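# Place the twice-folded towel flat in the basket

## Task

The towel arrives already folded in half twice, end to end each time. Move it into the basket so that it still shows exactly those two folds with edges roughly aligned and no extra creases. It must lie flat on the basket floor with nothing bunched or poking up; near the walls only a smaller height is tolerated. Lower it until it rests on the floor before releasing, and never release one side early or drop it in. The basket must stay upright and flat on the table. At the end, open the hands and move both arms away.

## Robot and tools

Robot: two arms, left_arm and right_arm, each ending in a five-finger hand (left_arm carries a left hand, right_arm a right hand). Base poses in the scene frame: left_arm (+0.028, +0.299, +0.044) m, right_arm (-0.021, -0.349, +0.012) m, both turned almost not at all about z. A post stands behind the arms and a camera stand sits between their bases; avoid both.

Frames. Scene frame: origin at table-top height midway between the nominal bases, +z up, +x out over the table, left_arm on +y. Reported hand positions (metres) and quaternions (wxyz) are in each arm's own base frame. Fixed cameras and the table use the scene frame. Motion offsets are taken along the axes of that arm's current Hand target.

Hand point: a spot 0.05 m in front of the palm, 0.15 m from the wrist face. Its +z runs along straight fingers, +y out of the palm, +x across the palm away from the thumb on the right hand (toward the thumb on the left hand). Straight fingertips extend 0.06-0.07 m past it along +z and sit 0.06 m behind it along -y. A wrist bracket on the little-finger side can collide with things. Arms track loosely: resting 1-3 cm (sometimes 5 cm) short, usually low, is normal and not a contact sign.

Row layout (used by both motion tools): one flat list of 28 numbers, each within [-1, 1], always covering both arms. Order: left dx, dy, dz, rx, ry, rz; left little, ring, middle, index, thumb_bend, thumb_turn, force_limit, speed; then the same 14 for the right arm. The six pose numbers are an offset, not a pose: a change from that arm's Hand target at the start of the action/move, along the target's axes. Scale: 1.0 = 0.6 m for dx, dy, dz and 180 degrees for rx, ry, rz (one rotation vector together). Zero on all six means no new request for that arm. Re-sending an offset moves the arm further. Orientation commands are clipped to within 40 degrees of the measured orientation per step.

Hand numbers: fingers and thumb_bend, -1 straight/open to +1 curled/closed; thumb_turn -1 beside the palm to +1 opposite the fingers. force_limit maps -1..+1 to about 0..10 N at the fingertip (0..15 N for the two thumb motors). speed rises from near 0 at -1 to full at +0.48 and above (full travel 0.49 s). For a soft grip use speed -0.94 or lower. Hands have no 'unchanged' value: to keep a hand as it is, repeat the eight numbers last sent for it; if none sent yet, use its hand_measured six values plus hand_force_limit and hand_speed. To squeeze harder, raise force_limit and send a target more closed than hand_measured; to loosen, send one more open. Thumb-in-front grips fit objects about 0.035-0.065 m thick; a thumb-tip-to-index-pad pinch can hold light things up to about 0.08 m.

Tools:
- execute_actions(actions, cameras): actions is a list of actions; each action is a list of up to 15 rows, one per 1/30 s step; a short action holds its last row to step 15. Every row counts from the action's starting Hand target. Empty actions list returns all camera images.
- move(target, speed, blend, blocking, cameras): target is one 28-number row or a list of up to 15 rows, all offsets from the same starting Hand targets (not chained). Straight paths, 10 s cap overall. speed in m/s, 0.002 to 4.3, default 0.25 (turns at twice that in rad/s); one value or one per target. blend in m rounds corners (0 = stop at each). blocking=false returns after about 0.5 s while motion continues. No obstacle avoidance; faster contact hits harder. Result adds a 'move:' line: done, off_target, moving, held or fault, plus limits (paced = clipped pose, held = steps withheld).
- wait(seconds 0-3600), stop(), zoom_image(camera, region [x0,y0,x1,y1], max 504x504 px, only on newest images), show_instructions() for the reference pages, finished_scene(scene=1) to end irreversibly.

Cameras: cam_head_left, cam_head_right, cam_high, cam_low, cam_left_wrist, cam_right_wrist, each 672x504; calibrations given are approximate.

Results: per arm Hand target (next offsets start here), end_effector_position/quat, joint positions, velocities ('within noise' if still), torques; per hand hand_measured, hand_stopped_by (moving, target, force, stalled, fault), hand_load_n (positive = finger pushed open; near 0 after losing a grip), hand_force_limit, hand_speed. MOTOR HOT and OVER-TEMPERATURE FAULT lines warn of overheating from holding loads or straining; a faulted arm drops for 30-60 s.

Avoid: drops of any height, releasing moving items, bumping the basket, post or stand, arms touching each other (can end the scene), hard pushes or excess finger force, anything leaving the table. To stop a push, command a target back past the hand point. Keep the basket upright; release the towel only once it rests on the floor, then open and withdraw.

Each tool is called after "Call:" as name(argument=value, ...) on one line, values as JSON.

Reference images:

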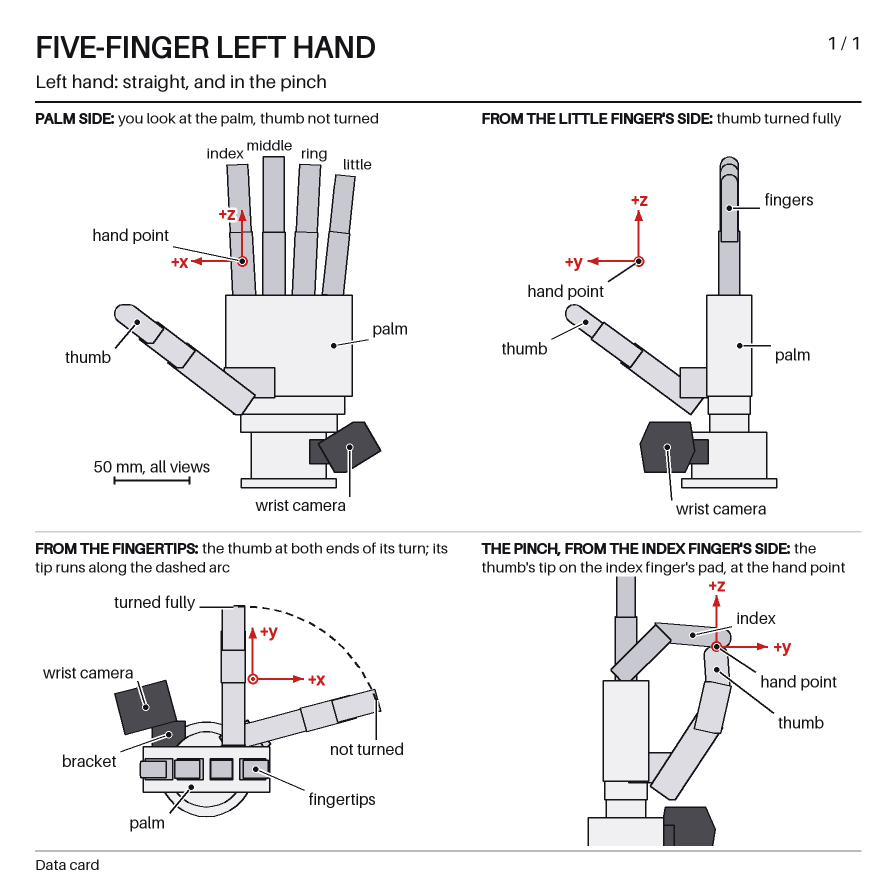

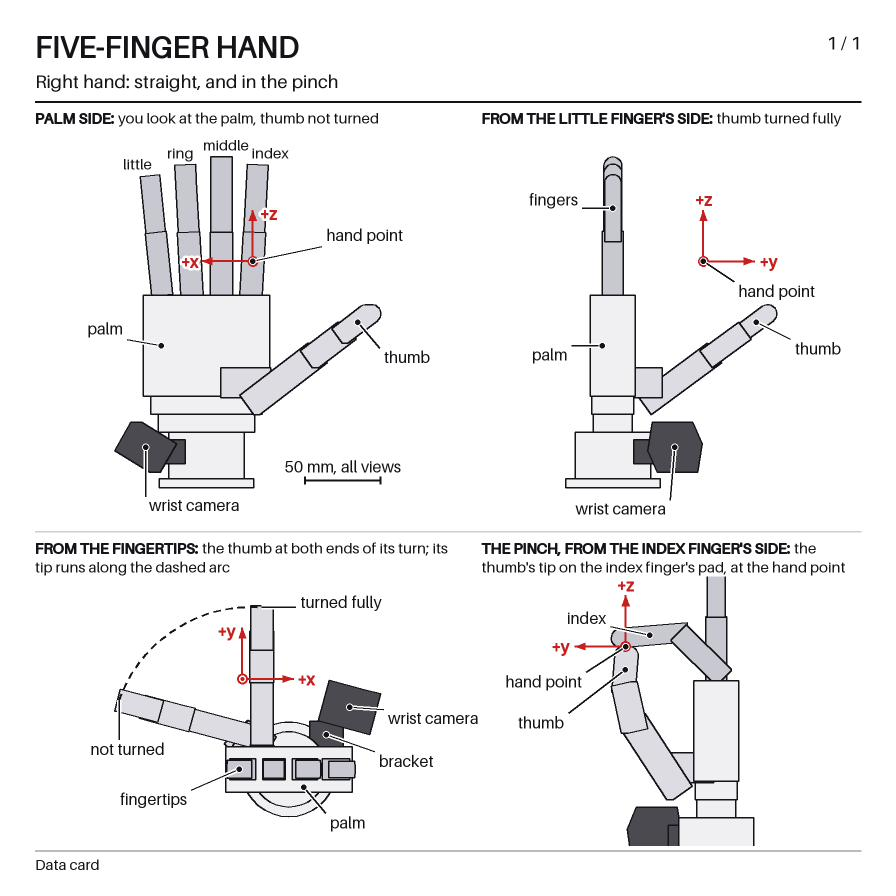

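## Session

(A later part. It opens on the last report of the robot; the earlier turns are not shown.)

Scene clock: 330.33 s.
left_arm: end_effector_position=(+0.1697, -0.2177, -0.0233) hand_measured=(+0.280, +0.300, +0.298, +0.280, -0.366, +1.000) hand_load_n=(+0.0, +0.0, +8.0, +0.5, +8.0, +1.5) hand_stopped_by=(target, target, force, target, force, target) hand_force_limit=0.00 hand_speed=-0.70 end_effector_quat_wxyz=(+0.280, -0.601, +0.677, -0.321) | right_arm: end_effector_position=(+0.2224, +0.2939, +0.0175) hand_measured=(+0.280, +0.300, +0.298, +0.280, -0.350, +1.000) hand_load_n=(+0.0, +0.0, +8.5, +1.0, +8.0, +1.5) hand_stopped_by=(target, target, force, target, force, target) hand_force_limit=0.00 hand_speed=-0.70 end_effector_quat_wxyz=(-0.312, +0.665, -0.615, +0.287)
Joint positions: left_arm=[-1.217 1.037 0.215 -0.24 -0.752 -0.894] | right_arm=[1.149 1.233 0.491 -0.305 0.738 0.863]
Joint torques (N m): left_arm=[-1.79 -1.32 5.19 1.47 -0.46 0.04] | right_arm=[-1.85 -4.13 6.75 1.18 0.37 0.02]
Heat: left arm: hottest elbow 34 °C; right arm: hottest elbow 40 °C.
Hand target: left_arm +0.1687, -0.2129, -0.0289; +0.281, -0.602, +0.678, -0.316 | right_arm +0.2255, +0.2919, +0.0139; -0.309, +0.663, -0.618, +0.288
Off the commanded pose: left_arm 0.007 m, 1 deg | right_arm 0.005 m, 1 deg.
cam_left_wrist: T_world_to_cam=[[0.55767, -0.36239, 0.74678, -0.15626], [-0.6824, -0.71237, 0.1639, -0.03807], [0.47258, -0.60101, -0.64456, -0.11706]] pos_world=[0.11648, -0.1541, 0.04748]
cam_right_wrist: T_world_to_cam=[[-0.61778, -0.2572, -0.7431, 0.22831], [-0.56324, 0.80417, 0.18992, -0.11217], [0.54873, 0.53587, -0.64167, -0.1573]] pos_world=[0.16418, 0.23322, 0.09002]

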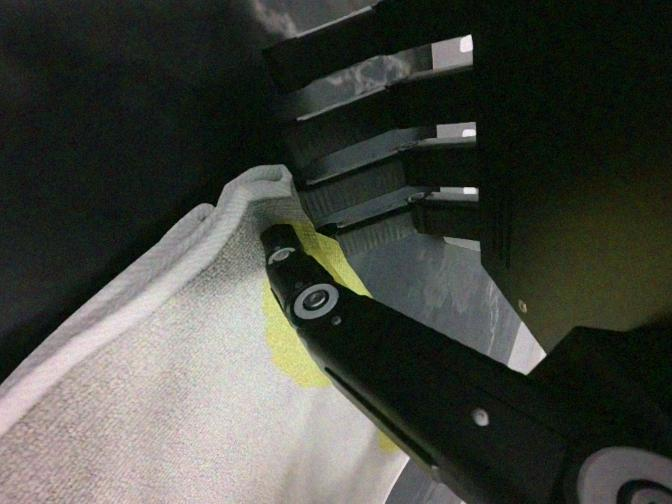

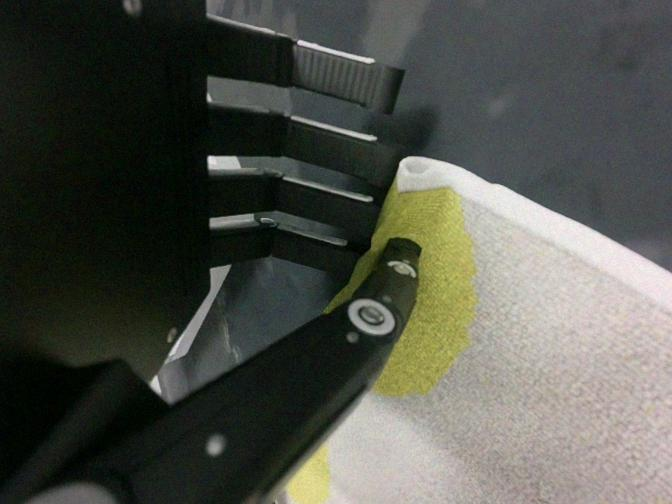

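Call:
execute_actions(actions=[[[0,0,0,0,0,0,0.4,0.42,0.42,0.5,0.1,1,-0.2,-0.8,0,0,0,0,0,0,0.4,0.42,0.42,0.5,0.1,1,-0.2,-0.8]]], cameras=["cam_left_wrist", "cam_right_wrist"])

Call:
zoom_image(camera="cam_right_wrist", region=[290, 120, 500, 330])

Call:
zoom_image(camera="cam_left_wrist", region=[180, 110, 390, 320])

Scene clock: 331.70 s.
left_arm: end_effector_position=(+0.1698, -0.2183, -0.0231) hand_measured=(+0.400, +0.420, +0.298, +0.350, -0.366, +1.000) hand_load_n=(+0.5, +0.0, +7.0, +4.0, +9.5, +1.0) hand_stopped_by=(target, target, force, force, force, target) hand_force_limit=-0.20 hand_speed=-0.80 end_effector_quat_wxyz=(+0.279, -0.601, +0.676, -0.322) | right_arm: end_effector_position=(+0.2224, +0.2939, +0.0175) hand_measured=(+0.400, +0.420, +0.298, +0.352, -0.350, +1.000) hand_load_n=(+0.0, +0.0, +7.5, +4.0, +9.0, +1.0) hand_stopped_by=(target, target, force, force, force, target) hand_force_limit=-0.20 hand_speed=-0.80 end_effector_quat_wxyz=(-0.312, +0.665, -0.615, +0.287)
Joint positions: left_arm=[-1.217 1.037 0.215 -0.237 -0.751 -0.894] | right_arm=[1.149 1.233 0.491 -0.305 0.738 0.863]
Joint torques (N m): left_arm=[-1.79 -1.32 5.2 1.42 -0.47 0.04] | right_arm=[-1.9 -4.19 6.78 1.2 0.37 0.03]
Heat: left arm: hottest elbow 34 °C; right arm: hottest elbow 39 °C.
Hand target: left_arm +0.1688, -0.2130, -0.0289; +0.281, -0.602, +0.678, -0.316 | right_arm +0.2255, +0.2919, +0.0139; -0.309, +0.663, -0.618, +0.288
Off the commanded pose: left_arm 0.008 m, 1 deg | right_arm 0.005 m, 1 deg.
cam_left_wrist: T_world_to_cam=[[0.55724, -0.36078, 0.74788, -0.15622], [-0.68262, -0.71185, 0.16521, -0.03825], [0.47278, -0.60258, -0.64294, -0.11769]] pos_world=[0.11658, -0.15451, 0.04749]
cam_right_wrist: T_world_to_cam=[[-0.61778, -0.2572, -0.7431, 0.22831], [-0.56324, 0.80417, 0.18992, -0.11217], [0.54873, 0.53587, -0.64167, -0.1573]] pos_world=[0.16418, 0.23322, 0.09002]

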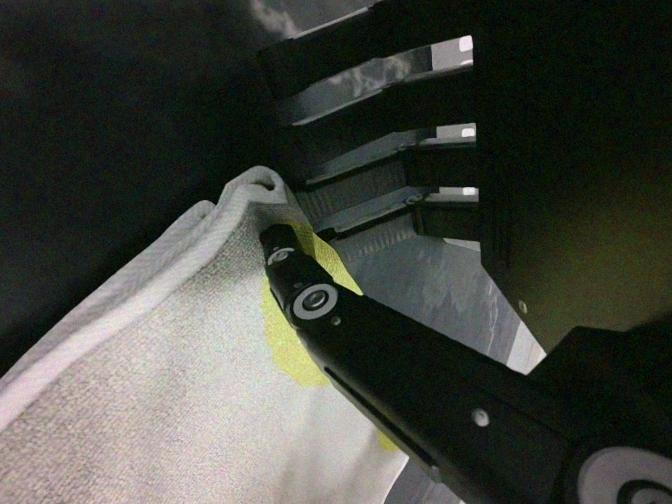

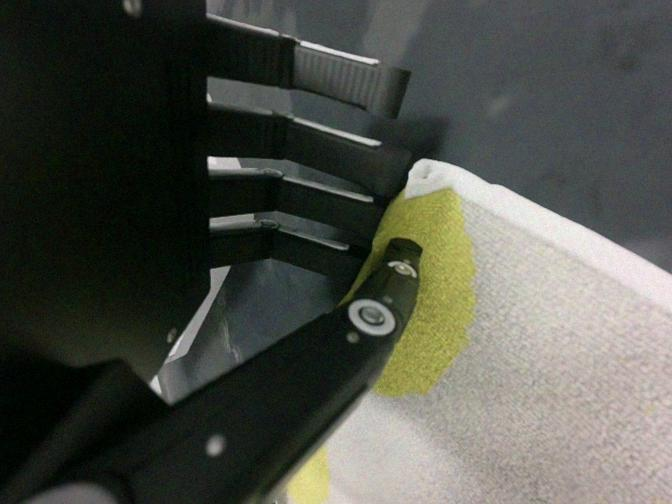

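Scaled by 2.400 from the camera's image (finer frame: 960x720).

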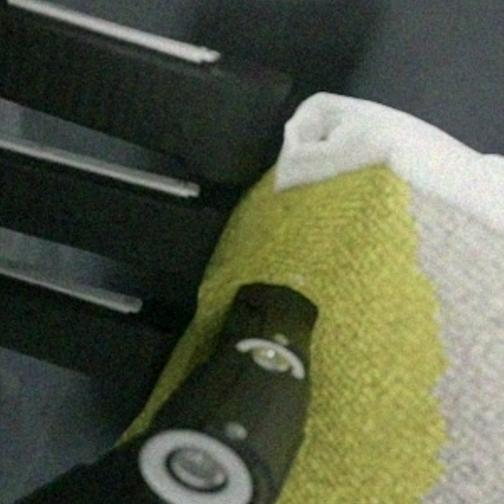

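Scaled by 2.400 from the camera's image (finer frame: 960x720).

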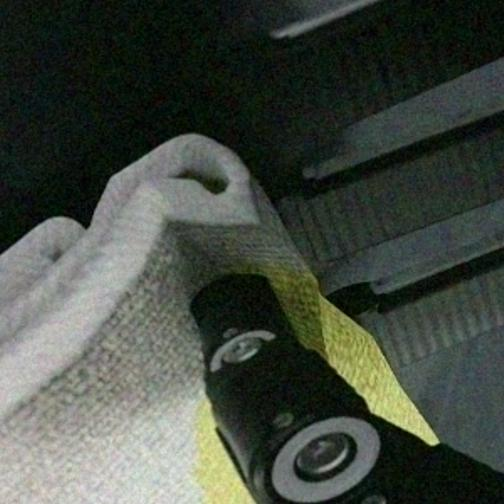

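Call:
move(target=[0.0142, -0.1438, -0.1292, 0, 0, 0, 0.4, 0.42, 0.42, 0.5, 0.1, 1, -0.2, -0.8, -0.0128, -0.1422, -0.1367, 0, 0, 0, 0.4, 0.42, 0.42, 0.5, 0.1, 1, -0.2, -0.8], speed=0.06, cameras=["cam_left_wrist", "cam_right_wrist", "cam_high"])

Call:
zoom_image(camera="cam_high", region=[245, 135, 405, 255])

Scene clock: 336.13 s.
left_arm: end_effector_position=(+0.1610, -0.2117, +0.0678) hand_measured=(+0.400, +0.420, +0.298, +0.350, -0.366, +1.000) hand_load_n=(+0.0, +0.0, +6.5, +3.5, +9.5, +2.0) hand_stopped_by=(target, target, force, force, force, target) hand_force_limit=-0.20 hand_speed=-0.80 end_effector_quat_wxyz=(+0.282, -0.603, +0.682, -0.304) | right_arm: end_effector_position=(+0.2147, +0.2901, +0.1119) hand_measured=(+0.400, +0.420, +0.298, +0.352, -0.350, +1.000) hand_load_n=(+0.0, +0.0, +7.0, +3.5, +8.0, +2.5) hand_stopped_by=(target, target, force, force, force, target) hand_force_limit=-0.20 hand_speed=-0.80 end_effector_quat_wxyz=(-0.297, +0.666, -0.621, +0.288)
Joint positions: left_arm=[-1.244 0.747 0.401 -0.78 -0.757 -0.941] | right_arm=[1.166 1.042 0.667 -0.73 0.744 0.912]
Joint torques (N m): left_arm=[-2.67 -1.2 10.77 -0.05 -0.97 0.07] | right_arm=[-0.03 -5.13 11.45 -0.05 0.92 -0.01]
Heat: left arm: hottest elbow 34 °C; right arm: hottest elbow 39 °C.
Hand target: left_arm +0.1639, -0.2210, +0.0871; +0.281, -0.602, +0.678, -0.316 | right_arm +0.2169, +0.2991, +0.1320; -0.309, +0.663, -0.618, +0.288
Off the commanded pose: left_arm 0.022 m, 1 deg | right_arm 0.022 m, 2 deg.
move: off_target (left_arm, right_arm)
cam_left_wrist: T_world_to_cam=[[0.57575, -0.37863, 0.72467, -0.22209], [-0.67426, -0.7212, 0.15888, -0.05741], [0.46248, -0.58009, -0.67053, -0.04279]] pos_world=[0.10895, -0.15032, 0.14137]
cam_right_wrist: T_world_to_cam=[[-0.63792, -0.26025, -0.72479, 0.29591], [-0.54555, 0.817, 0.1868, -0.13862], [0.54353, 0.51457, -0.66316, -0.08068]] pos_world=[0.15699, 0.23178, 0.18686]
Images, in order (width x height): cam_high 672x504, cam_left_wrist 672x504, cam_right_wrist 672x504.

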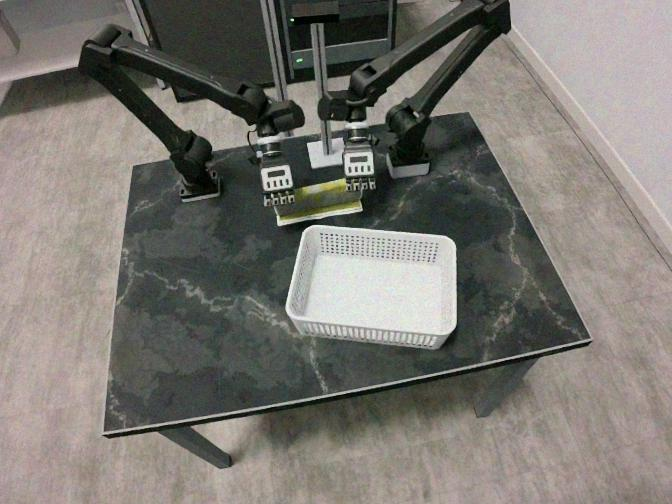

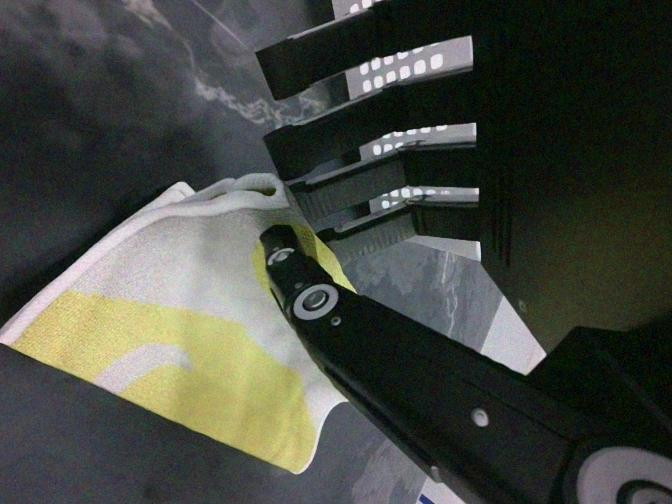

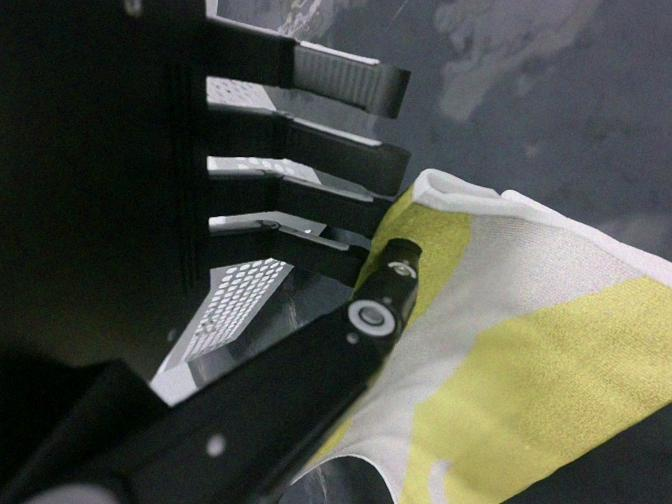

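Scaled by 3.150 from the camera's image (finer frame: 960x720).

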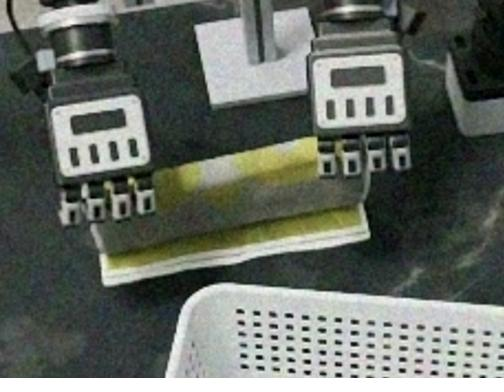

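Call:
move(target=[0.01, -0.154, -0.1277, 0, 0, 0, 0.4, 0.42, 0.42, 0.5, 0.1, 1, -0.2, -0.8, -0.005, -0.1533, -0.1282, 0, 0, 0, 0.4, 0.42, 0.42, 0.5, 0.1, 1, -0.2, -0.8], speed=0.07, cameras=["cam_left_wrist", "cam_right_wrist", "cam_high", "cam_head_left"])

Call:
zoom_image(camera="cam_high", region=[245, 115, 405, 255])

Scene clock: 339.73 s.
left_arm: end_effector_position=(+0.1618, -0.2148, +0.1798) hand_measured=(+0.400, +0.420, +0.298, +0.350, -0.366, +1.000) hand_load_n=(+0.0, +0.0, +6.5, +3.0, +9.5, +1.5) hand_stopped_by=(target, target, force, force, force, target) hand_force_limit=-0.20 hand_speed=-0.80 end_effector_quat_wxyz=(+0.290, -0.598, +0.687, -0.293) | right_arm: end_effector_position=(+0.2161, +0.2901, +0.2220) hand_measured=(+0.400, +0.420, +0.298, +0.352, -0.350, +1.000) hand_load_n=(+0.0, +0.0, +7.0, +3.0, +8.5, +2.0) hand_stopped_by=(target, target, force, force, force, target) hand_force_limit=-0.20 hand_speed=-0.80 end_effector_quat_wxyz=(-0.284, +0.670, -0.619, +0.296)
Joint positions: left_arm=[-1.25 0.706 0.691 -1.142 -0.765 -0.942] | right_arm=[1.166 0.992 0.939 -1.083 0.751 0.912]
Joint torques (N m): left_arm=[-3.08 -0.91 12.3 0.38 -0.81 -0.08] | right_arm=[0.26 -5.07 13.31 0.24 0.71 0.01]
Heat: left arm: hottest elbow 35 °C; right arm: hottest elbow 40 °C.
Hand target: left_arm +0.1638, -0.2271, +0.2072; +0.281, -0.602, +0.678, -0.316 | right_arm +0.2169, +0.3020, +0.2518; -0.309, +0.663, -0.618, +0.288
Off the commanded pose: left_arm 0.030 m, 3 deg | right_arm 0.032 m, 3 deg.
move: off_target (left_arm, right_arm)
cam_left_wrist: T_world_to_cam=[[0.57652, -0.40208, 0.7113, -0.30772], [-0.6758, -0.72395, 0.13852, -0.07356], [0.45925, -0.56056, -0.6891, 0.03823]] pos_world=[0.11014, -0.15555, 0.25542]
cam_right_wrist: T_world_to_cam=[[-0.64344, -0.27954, -0.71263, 0.38066], [-0.54158, 0.82415, 0.16571, -0.15665], [0.541, 0.49257, -0.68169, 0.00258]] pos_world=[0.1587, 0.23425, 0.29898]
Images, in order (width x height): cam_head_left 672x504, cam_high 672x504, cam_left_wrist 672x504, cam_right_wrist 672x504.

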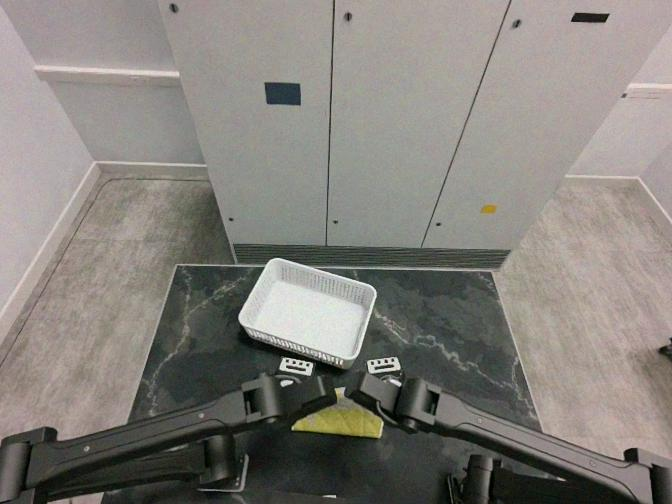

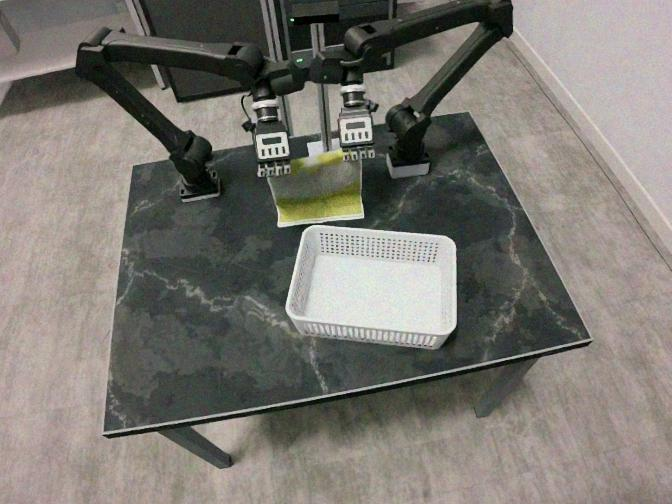

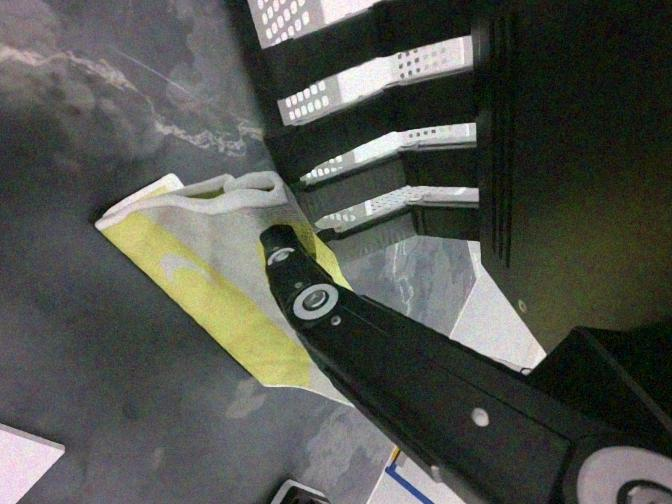

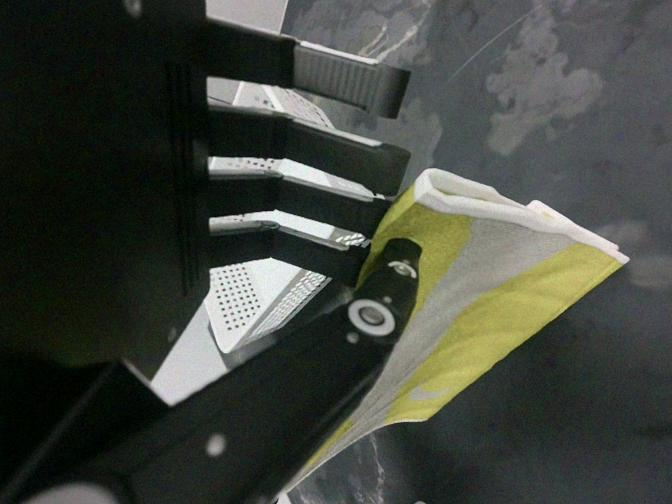

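Scaled by 3.150 from the camera's image (finer frame: 960x720).

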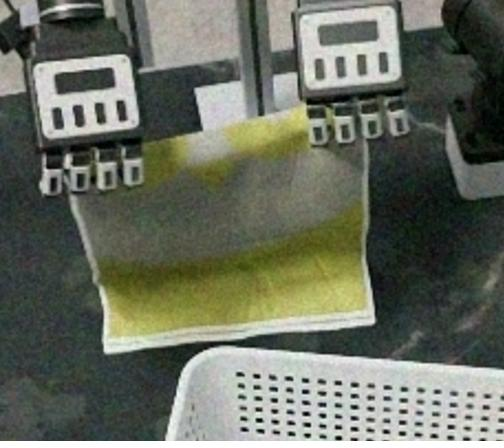

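Call:
move(target=[-0.0079, -0.2978, -0.1635, 0, 0, 0, 0.4, 0.42, 0.42, 0.5, 0.1, 1, -0.2, -0.8, 0.0013, -0.2982, -0.1632, 0, 0, 0, 0.4, 0.42, 0.42, 0.5, 0.1, 1, -0.2, -0.8], speed=0.08, cameras=["cam_left_wrist", "cam_right_wrist", "cam_high", "cam_head_left"])

Call:
zoom_image(camera="cam_high", region=[235, 55, 415, 255])

Scene clock: 344.20 s.
left_arm: end_effector_position=(+0.1886, -0.2241, +0.3293) hand_measured=(+0.400, +0.420, +0.298, +0.350, -0.366, +1.000) hand_load_n=(+0.0, +0.0, +6.5, +3.0, +9.5, +1.0) hand_stopped_by=(target, target, force, force, force, target) hand_force_limit=-0.20 hand_speed=-0.80 end_effector_quat_wxyz=(+0.283, -0.602, +0.681, -0.306) | right_arm: end_effector_position=(+0.2404, +0.3006, +0.3854) hand_measured=(+0.400, +0.420, +0.298, +0.352, -0.350, +1.000) hand_load_n=(+0.0, +0.0, +7.0, +3.0, +8.5, +1.5) hand_stopped_by=(target, target, force, force, force, target) hand_force_limit=-0.20 hand_speed=-0.80 end_effector_quat_wxyz=(-0.299, +0.670, -0.614, +0.290)
Joint positions: left_arm=[-1.138 0.787 1.105 -1.357 -0.711 -0.813] | right_arm=[1.102 1.071 1.409 -1.379 0.714 0.813]
Joint torques (N m): left_arm=[-2.37 -1.49 7.42 1.16 -0.59 0] | right_arm=[-2.2 -4.72 13.11 0.4 0.38 -0.08]
Heat: left arm: hottest elbow 35 °C; right arm: hottest elbow 40 °C.
Hand target: left_arm +0.1876, -0.2237, +0.3259; +0.283, -0.602, +0.682, -0.305 (not the last commanded pose) | right_arm +0.2472, +0.3021, +0.4076; -0.312, +0.662, -0.617, +0.289 (not the last commanded pose)
Off the commanded pose: left_arm 0.079 m, 1 deg | right_arm 0.069 m, 1 deg.
move: held (left_arm, right_arm; a check stopped the path); limits=held
pose unreachable (left arm): on one or more control steps of this call, first in action 0 (counted from 0), this arm could not follow its commanded pose, so it was not sent that pose on those steps. It may still have moved: this result reports where it is.
cause: moving toward the commanded pose would bring a part of the arm too close to another arm (a part of this arm just beyond joint 4 (wrist pitch) and a part of the right arm just beyond its joint 4 (wrist pitch), along the way the arms are being sent, or toward where that arm still pushes).
pose unreachable (right arm): on one or more control steps of this call, first in action 0 (counted from 0), this arm could not follow its commanded pose, so it was not sent that pose on those steps. It may still have moved: this result reports where it is.
cause: moving toward the commanded pose would bring a part of the arm too close to another arm (a part of this arm just beyond joint 4 (wrist pitch) and a part of the left arm just beyond its joint 4 (wrist pitch), along the way the arms are being sent, or toward where that arm still pushes).
cam_left_wrist: T_world_to_cam=[[0.57231, -0.37881, 0.7273, -0.43253], [-0.67503, -0.72121, 0.15554, -0.08808], [0.46561, -0.57996, -0.66846, 0.11131]] pos_world=[0.13626, -0.16282, 0.40269]
cam_right_wrist: T_world_to_cam=[[-0.62827, -0.27316, -0.72846, 0.51621], [-0.55898, 0.80975, 0.17845, -0.17563], [0.54113, 0.51931, -0.66143, 0.07979]] pos_world=[0.18297, 0.24179, 0.46015]
Images, in order (width x height): cam_head_left 672x504, cam_high 672x504, cam_left_wrist 672x504, cam_right_wrist 672x504.

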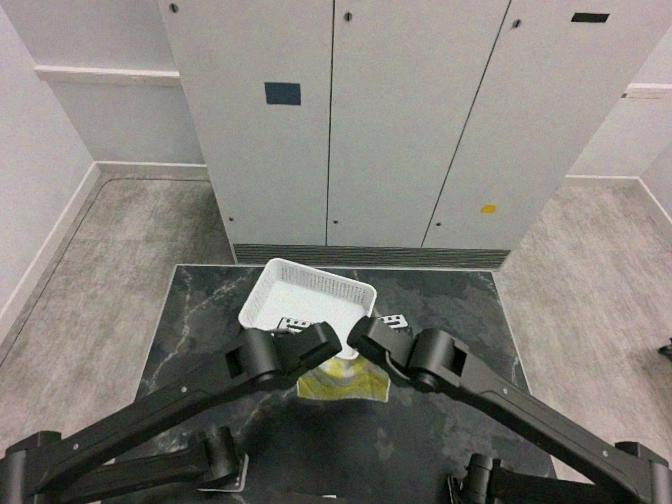

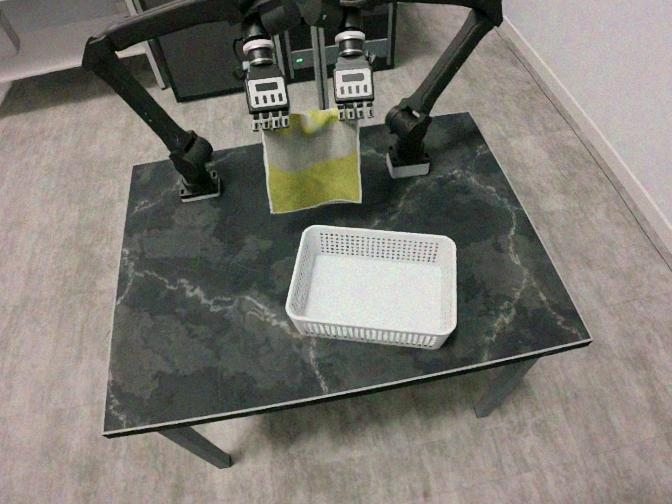

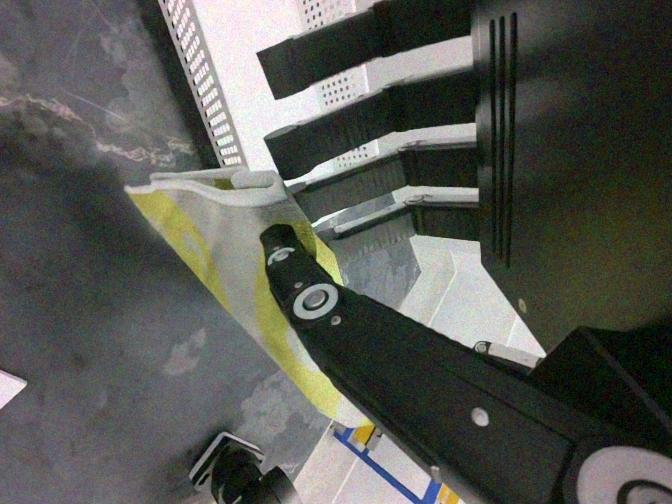

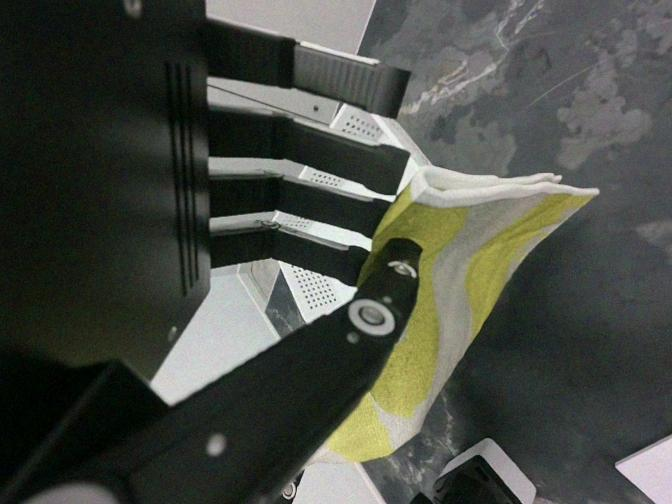

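Scaled by 2.520 from the camera's image (finer frame: 960x720).

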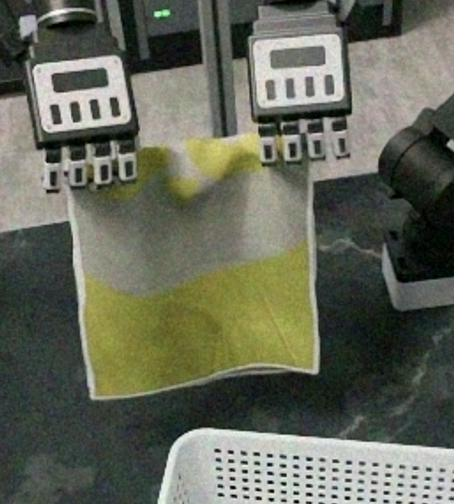

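Call:
move(target=[-0.0215, -0.0647, 0.0408, 0, 0.017, 0.0143, 0.4, 0.42, 0.42, 0.5, 0.1, 1, -0.2, -0.8, 0.0147, -0.03, 0.0607, 0, -0.017, -0.0143, 0.4, 0.42, 0.42, 0.5, 0.1, 1, -0.2, -0.8], speed=0.06, cameras=["cam_high"])

Scene clock: 349.33 s.
left_arm: end_effector_position=(+0.2273, -0.2141, +0.3341) hand_measured=(+0.400, +0.420, +0.298, +0.350, -0.366, +1.000) hand_load_n=(+0.0, +0.0, +6.5, +3.0, +9.5, +1.0) hand_stopped_by=(target, target, force, force, force, target) hand_force_limit=-0.20 hand_speed=-0.80 end_effector_quat_wxyz=(+0.270, -0.579, +0.705, -0.308) | right_arm: end_effector_position=(+0.2791, +0.2946, +0.3915) hand_measured=(+0.400, +0.420, +0.298, +0.352, -0.350, +1.000) hand_load_n=(+0.0, +0.5, +7.0, +3.0, +8.5, +1.5) hand_stopped_by=(target, target, force, force, force, target) hand_force_limit=-0.20 hand_speed=-0.80 end_effector_quat_wxyz=(-0.312, +0.689, -0.592, +0.276)
Joint positions: left_arm=[-0.916 0.787 1.105 -1.201 -0.537 -0.524] | right_arm=[0.958 1.071 1.409 -1.239 0.587 0.597]
Joint torques (N m): left_arm=[-1.44 -1.26 9.07 1.96 -0.26 0.16] | right_arm=[-2.14 -4.84 10.02 1.65 0.28 -0.07]
Heat: left arm: hottest elbow 35 °C; right arm: hottest elbow 41 °C.
Hand target: left_arm +0.2328, -0.2162, +0.3395; +0.272, -0.578, +0.702, -0.314 | right_arm +0.2871, +0.2961, +0.3982; -0.321, +0.684, -0.594, +0.278
Off the commanded pose: left_arm 0.008 m, 1 deg | right_arm 0.011 m, 1 deg.
move: off_target (right_arm)

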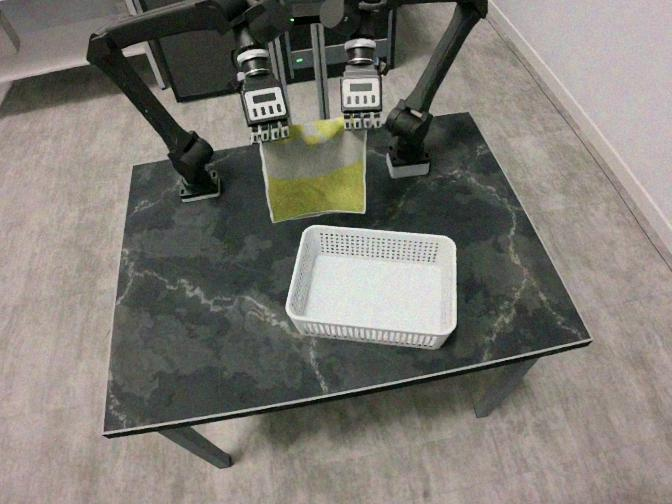

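Call:
move(target=[-0.0031, -0.1573, -0.1107, 0, 0, 0, 0.4, 0.42, 0.42, 0.5, 0.1, 1, -0.2, -0.8, 0.0023, -0.1383, -0.0945, 0, 0, 0, 0.4, 0.42, 0.42, 0.5, 0.1, 1, -0.2, -0.8], speed=0.06, cameras=["cam_high", "cam_head_left"])

Scene clock: 353.13 s.
left_arm: end_effector_position=(+0.2405, -0.2191, +0.4322) hand_measured=(+0.400, +0.420, +0.298, +0.350, -0.366, +1.000) hand_load_n=(+0.0, +0.0, +7.0, +2.5, +9.5, +1.0) hand_stopped_by=(target, target, force, force, force, target) hand_force_limit=-0.20 hand_speed=-0.80 end_effector_quat_wxyz=(+0.270, -0.578, +0.709, -0.300) | right_arm: end_effector_position=(+0.2911, +0.2986, +0.4778) hand_measured=(+0.400, +0.420, +0.298, +0.352, -0.350, +1.000) hand_load_n=(+0.0, +0.0, +7.0, +3.0, +8.5, +1.5) hand_stopped_by=(target, target, force, force, force, target) hand_force_limit=-0.20 hand_speed=-0.80 end_effector_quat_wxyz=(-0.309, +0.691, -0.592, +0.276)
Joint positions: left_arm=[-0.883 0.93 1.455 -1.411 -0.516 -0.494] | right_arm=[0.934 1.197 1.752 -1.451 0.572 0.574]
Joint torques (N m): left_arm=[-1.38 -2.14 11.54 1.01 -0.24 0.16] | right_arm=[-2.2 -5.48 12.52 0.68 0.25 -0.09]
Heat: left arm: hottest elbow 35 °C; right arm: hottest elbow 42 °C.
Hand target: left_arm +0.2441, -0.2185, +0.4543; +0.272, -0.578, +0.702, -0.314 | right_arm +0.2966, +0.2958, +0.4983; -0.322, +0.683, -0.594, +0.278
Off the commanded pose: left_arm 0.022 m, 2 deg | right_arm 0.021 m, 2 deg.
move: off_target (left_arm, right_arm)
Images, in order (width x height): cam_head_left 672x504, cam_high 672x504.

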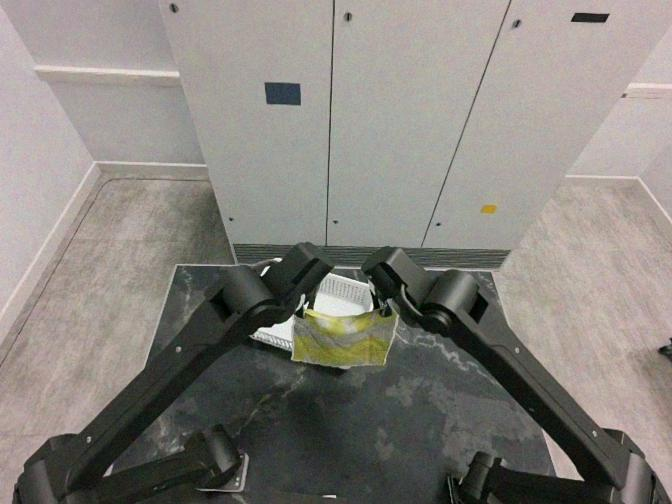

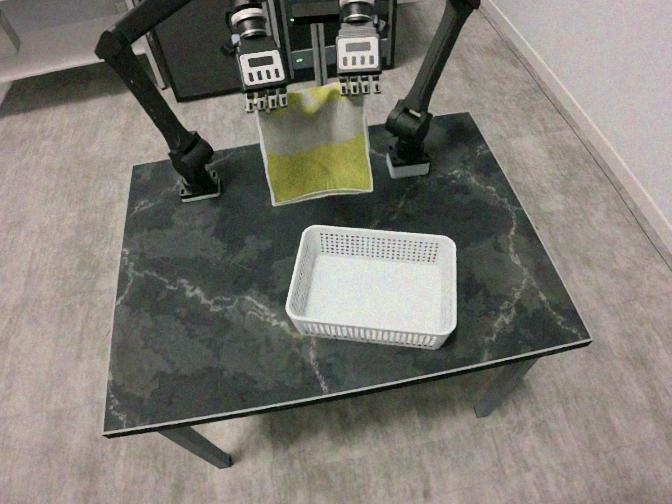

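Call:
execute_actions(actions=[], cameras=["all"])

Scene clock: 356.13 s.
left_arm: end_effector_position=(+0.2405, -0.2191, +0.4324) hand_measured=(+0.400, +0.420, +0.298, +0.350, -0.366, +1.000) hand_load_n=(+0.0, +0.0, +6.5, +2.5, +9.5, +1.0) hand_stopped_by=(target, target, force, force, force, target) hand_force_limit=-0.20 hand_speed=-0.80 end_effector_quat_wxyz=(+0.270, -0.578, +0.709, -0.300) | right_arm: end_effector_position=(+0.2911, +0.2986, +0.4779) hand_measured=(+0.400, +0.420, +0.298, +0.352, -0.350, +1.000) hand_load_n=(+0.0, +0.0, +7.0, +3.0, +8.5, +1.5) hand_stopped_by=(target, target, force, force, force, target) hand_force_limit=-0.20 hand_speed=-0.80 end_effector_quat_wxyz=(-0.309, +0.691, -0.592, +0.276)
Joint positions: left_arm=[-0.883 0.93 1.455 -1.411 -0.516 -0.494] | right_arm=[0.934 1.197 1.752 -1.451 0.572 0.574]
Joint velocities: within noise
Joint torques (N m): left_arm=[-1.44 -2.26 11.54 0.92 -0.24 0.16] | right_arm=[-2.26 -5.6 12.53 0.7 0.26 -0.09]
Heat: left arm: hottest elbow 36 °C; right arm: hottest elbow 42 °C.
Hand target: left_arm +0.2441, -0.2185, +0.4545; +0.272, -0.578, +0.702, -0.315 | right_arm +0.2966, +0.2958, +0.4984; -0.322, +0.683, -0.594, +0.278
Off the commanded pose: left_arm 0.022 m, 2 deg | right_arm 0.021 m, 2 deg.
camera_calibration:
cam_left_wrist: T_world_to_cam=[[0.56203, -0.43471, 0.70367, -0.53478], [-0.72019, -0.67558, 0.15787, -0.04564], [0.40675, -0.5955, -0.69277, 0.18023]] pos_world=[0.19438, -0.15598, 0.50837]
cam_right_wrist: T_world_to_cam=[[-0.61256, -0.31285, -0.72588, 0.62106], [-0.61289, 0.7679, 0.18625, -0.13775], [0.49913, 0.55898, -0.66213, 0.11522]] pos_world=[0.2385, 0.23567, 0.55276]

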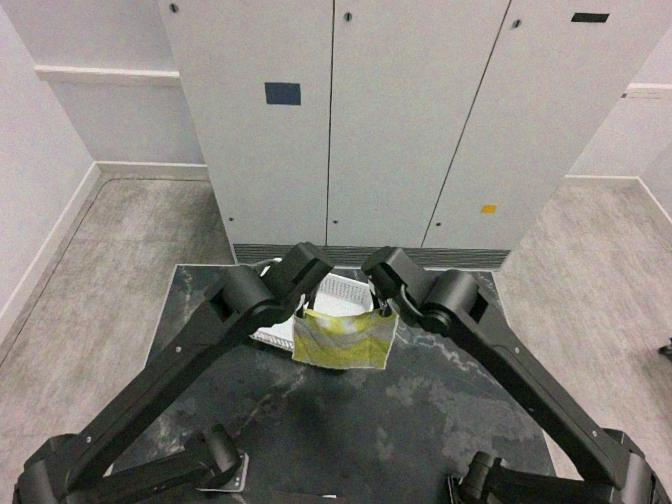

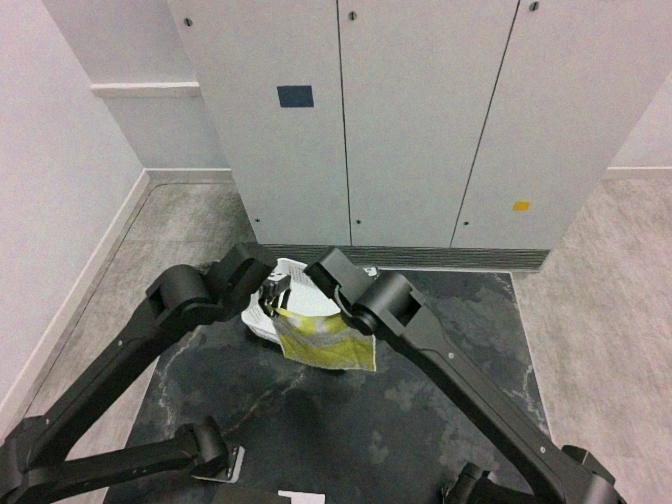

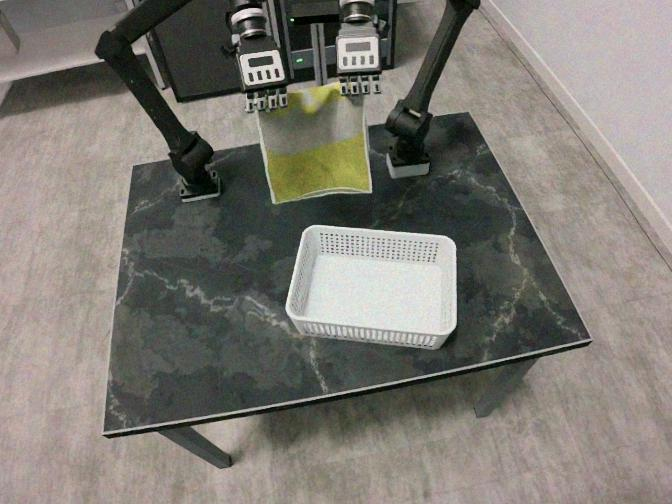

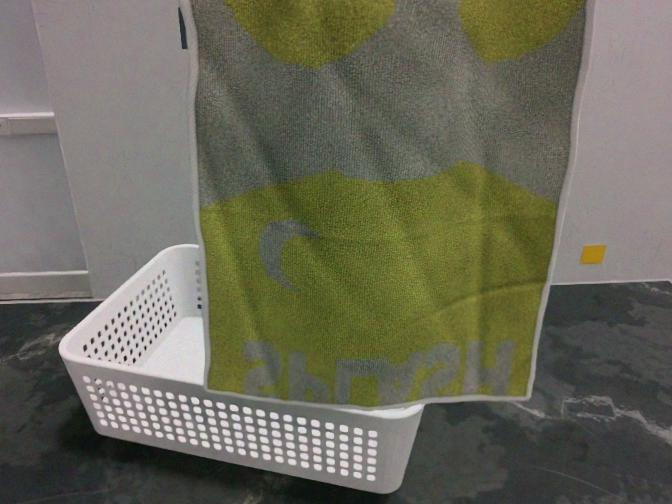

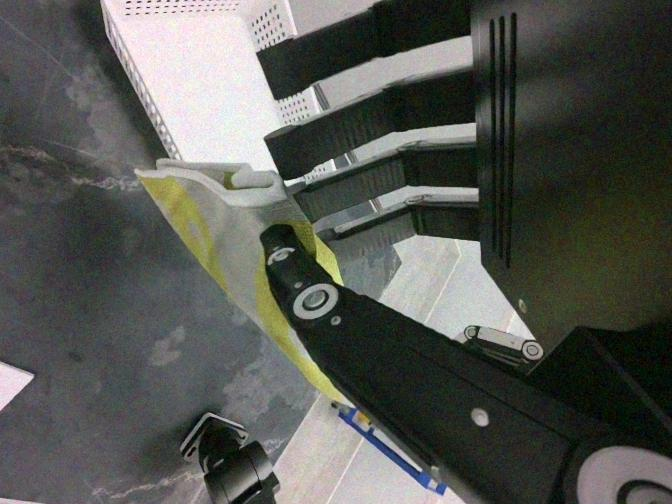

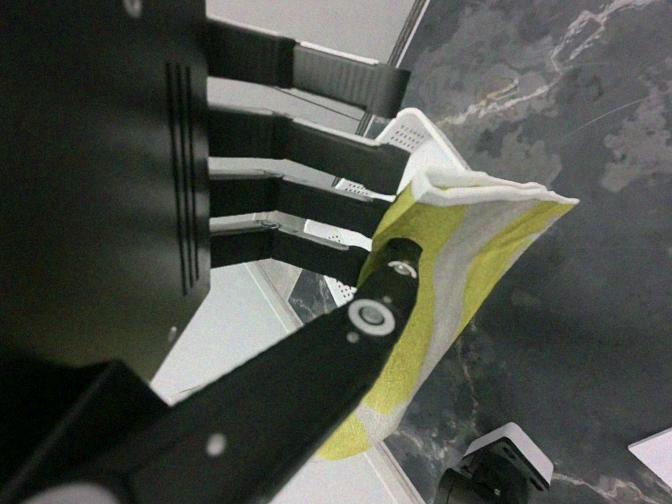

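Call:
move(target=[[-0.1154, -0.0497, 0.0897, 0, 0.0349, 0.0293, 0.4, 0.42, 0.42, 0.5, 0.1, 1, -0.2, -0.8, -0.0826, -0.0431, 0.0817, 0, 0.0349, 0.0293, 0.4, 0.42, 0.42, 0.5, 0.1, 1, -0.2, -0.8]], speed=0.08, cameras=["cam_high", "cam_low"])

Scene clock: 365.03 s.
left_arm: end_effector_position=(+0.3095, -0.1620, +0.4390) hand_measured=(+0.400, +0.420, +0.298, +0.350, -0.366, +1.000) hand_load_n=(+0.0, +0.0, +6.5, +2.5, +9.5, +1.0) hand_stopped_by=(target, target, force, force, force, target) hand_force_limit=-0.20 hand_speed=-0.80 end_effector_quat_wxyz=(+0.241, -0.531, +0.744, -0.327) | right_arm: end_effector_position=(+0.3456, +0.3466, +0.4656) hand_measured=(+0.400, +0.420, +0.298, +0.352, -0.350, +1.000) hand_load_n=(+0.0, +0.0, +7.0, +2.5, +8.5, +2.0) hand_stopped_by=(target, target, force, force, force, target) hand_force_limit=-0.20 hand_speed=-0.80 end_effector_quat_wxyz=(-0.281, +0.648, -0.640, +0.304)
Joint positions: left_arm=[-0.429 0.944 1.455 -1.249 -0.084 -0.061] | right_arm=[0.934 1.407 1.918 -1.504 0.668 0.716]
Joint torques (N m): left_arm=[-1.61 -2.78 8.43 2.26 0.08 0.2] | right_arm=[0.26 -8.64 12.45 0.5 0.61 0.15]
Heat: left arm: hottest elbow 37 °C; right arm: hottest elbow 42 °C.
Hand target: left_arm +0.3160, -0.1615, +0.4430; +0.247, -0.527, +0.742, -0.333 | right_arm +0.3434, +0.3526, +0.4870; -0.301, +0.639, -0.641, +0.300
Off the commanded pose: left_arm 0.008 m, 1 deg | right_arm 0.022 m, 3 deg.
move: off_target (right_arm)

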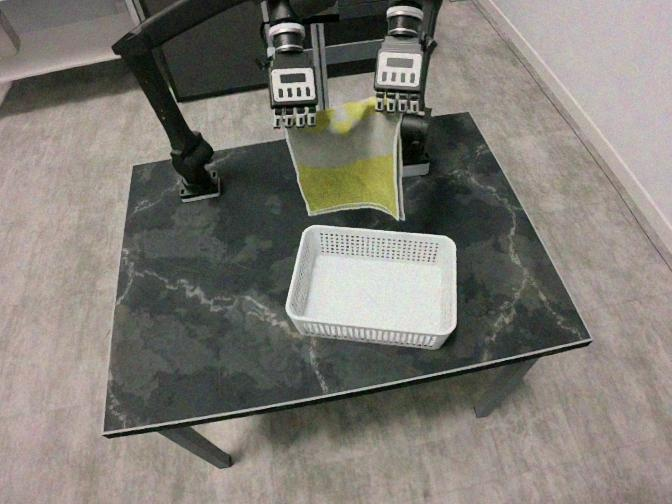

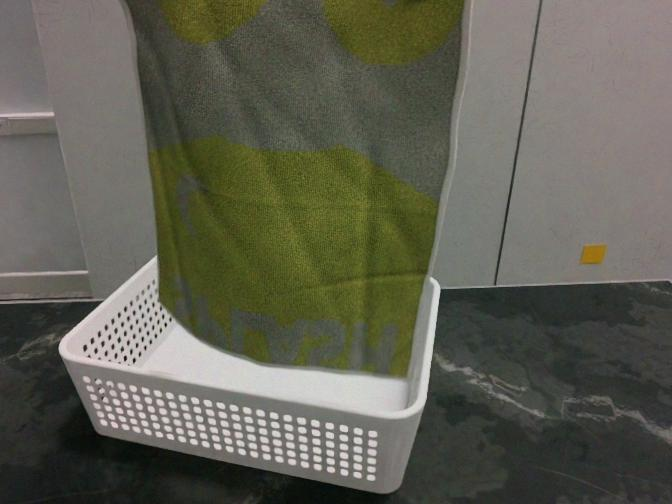

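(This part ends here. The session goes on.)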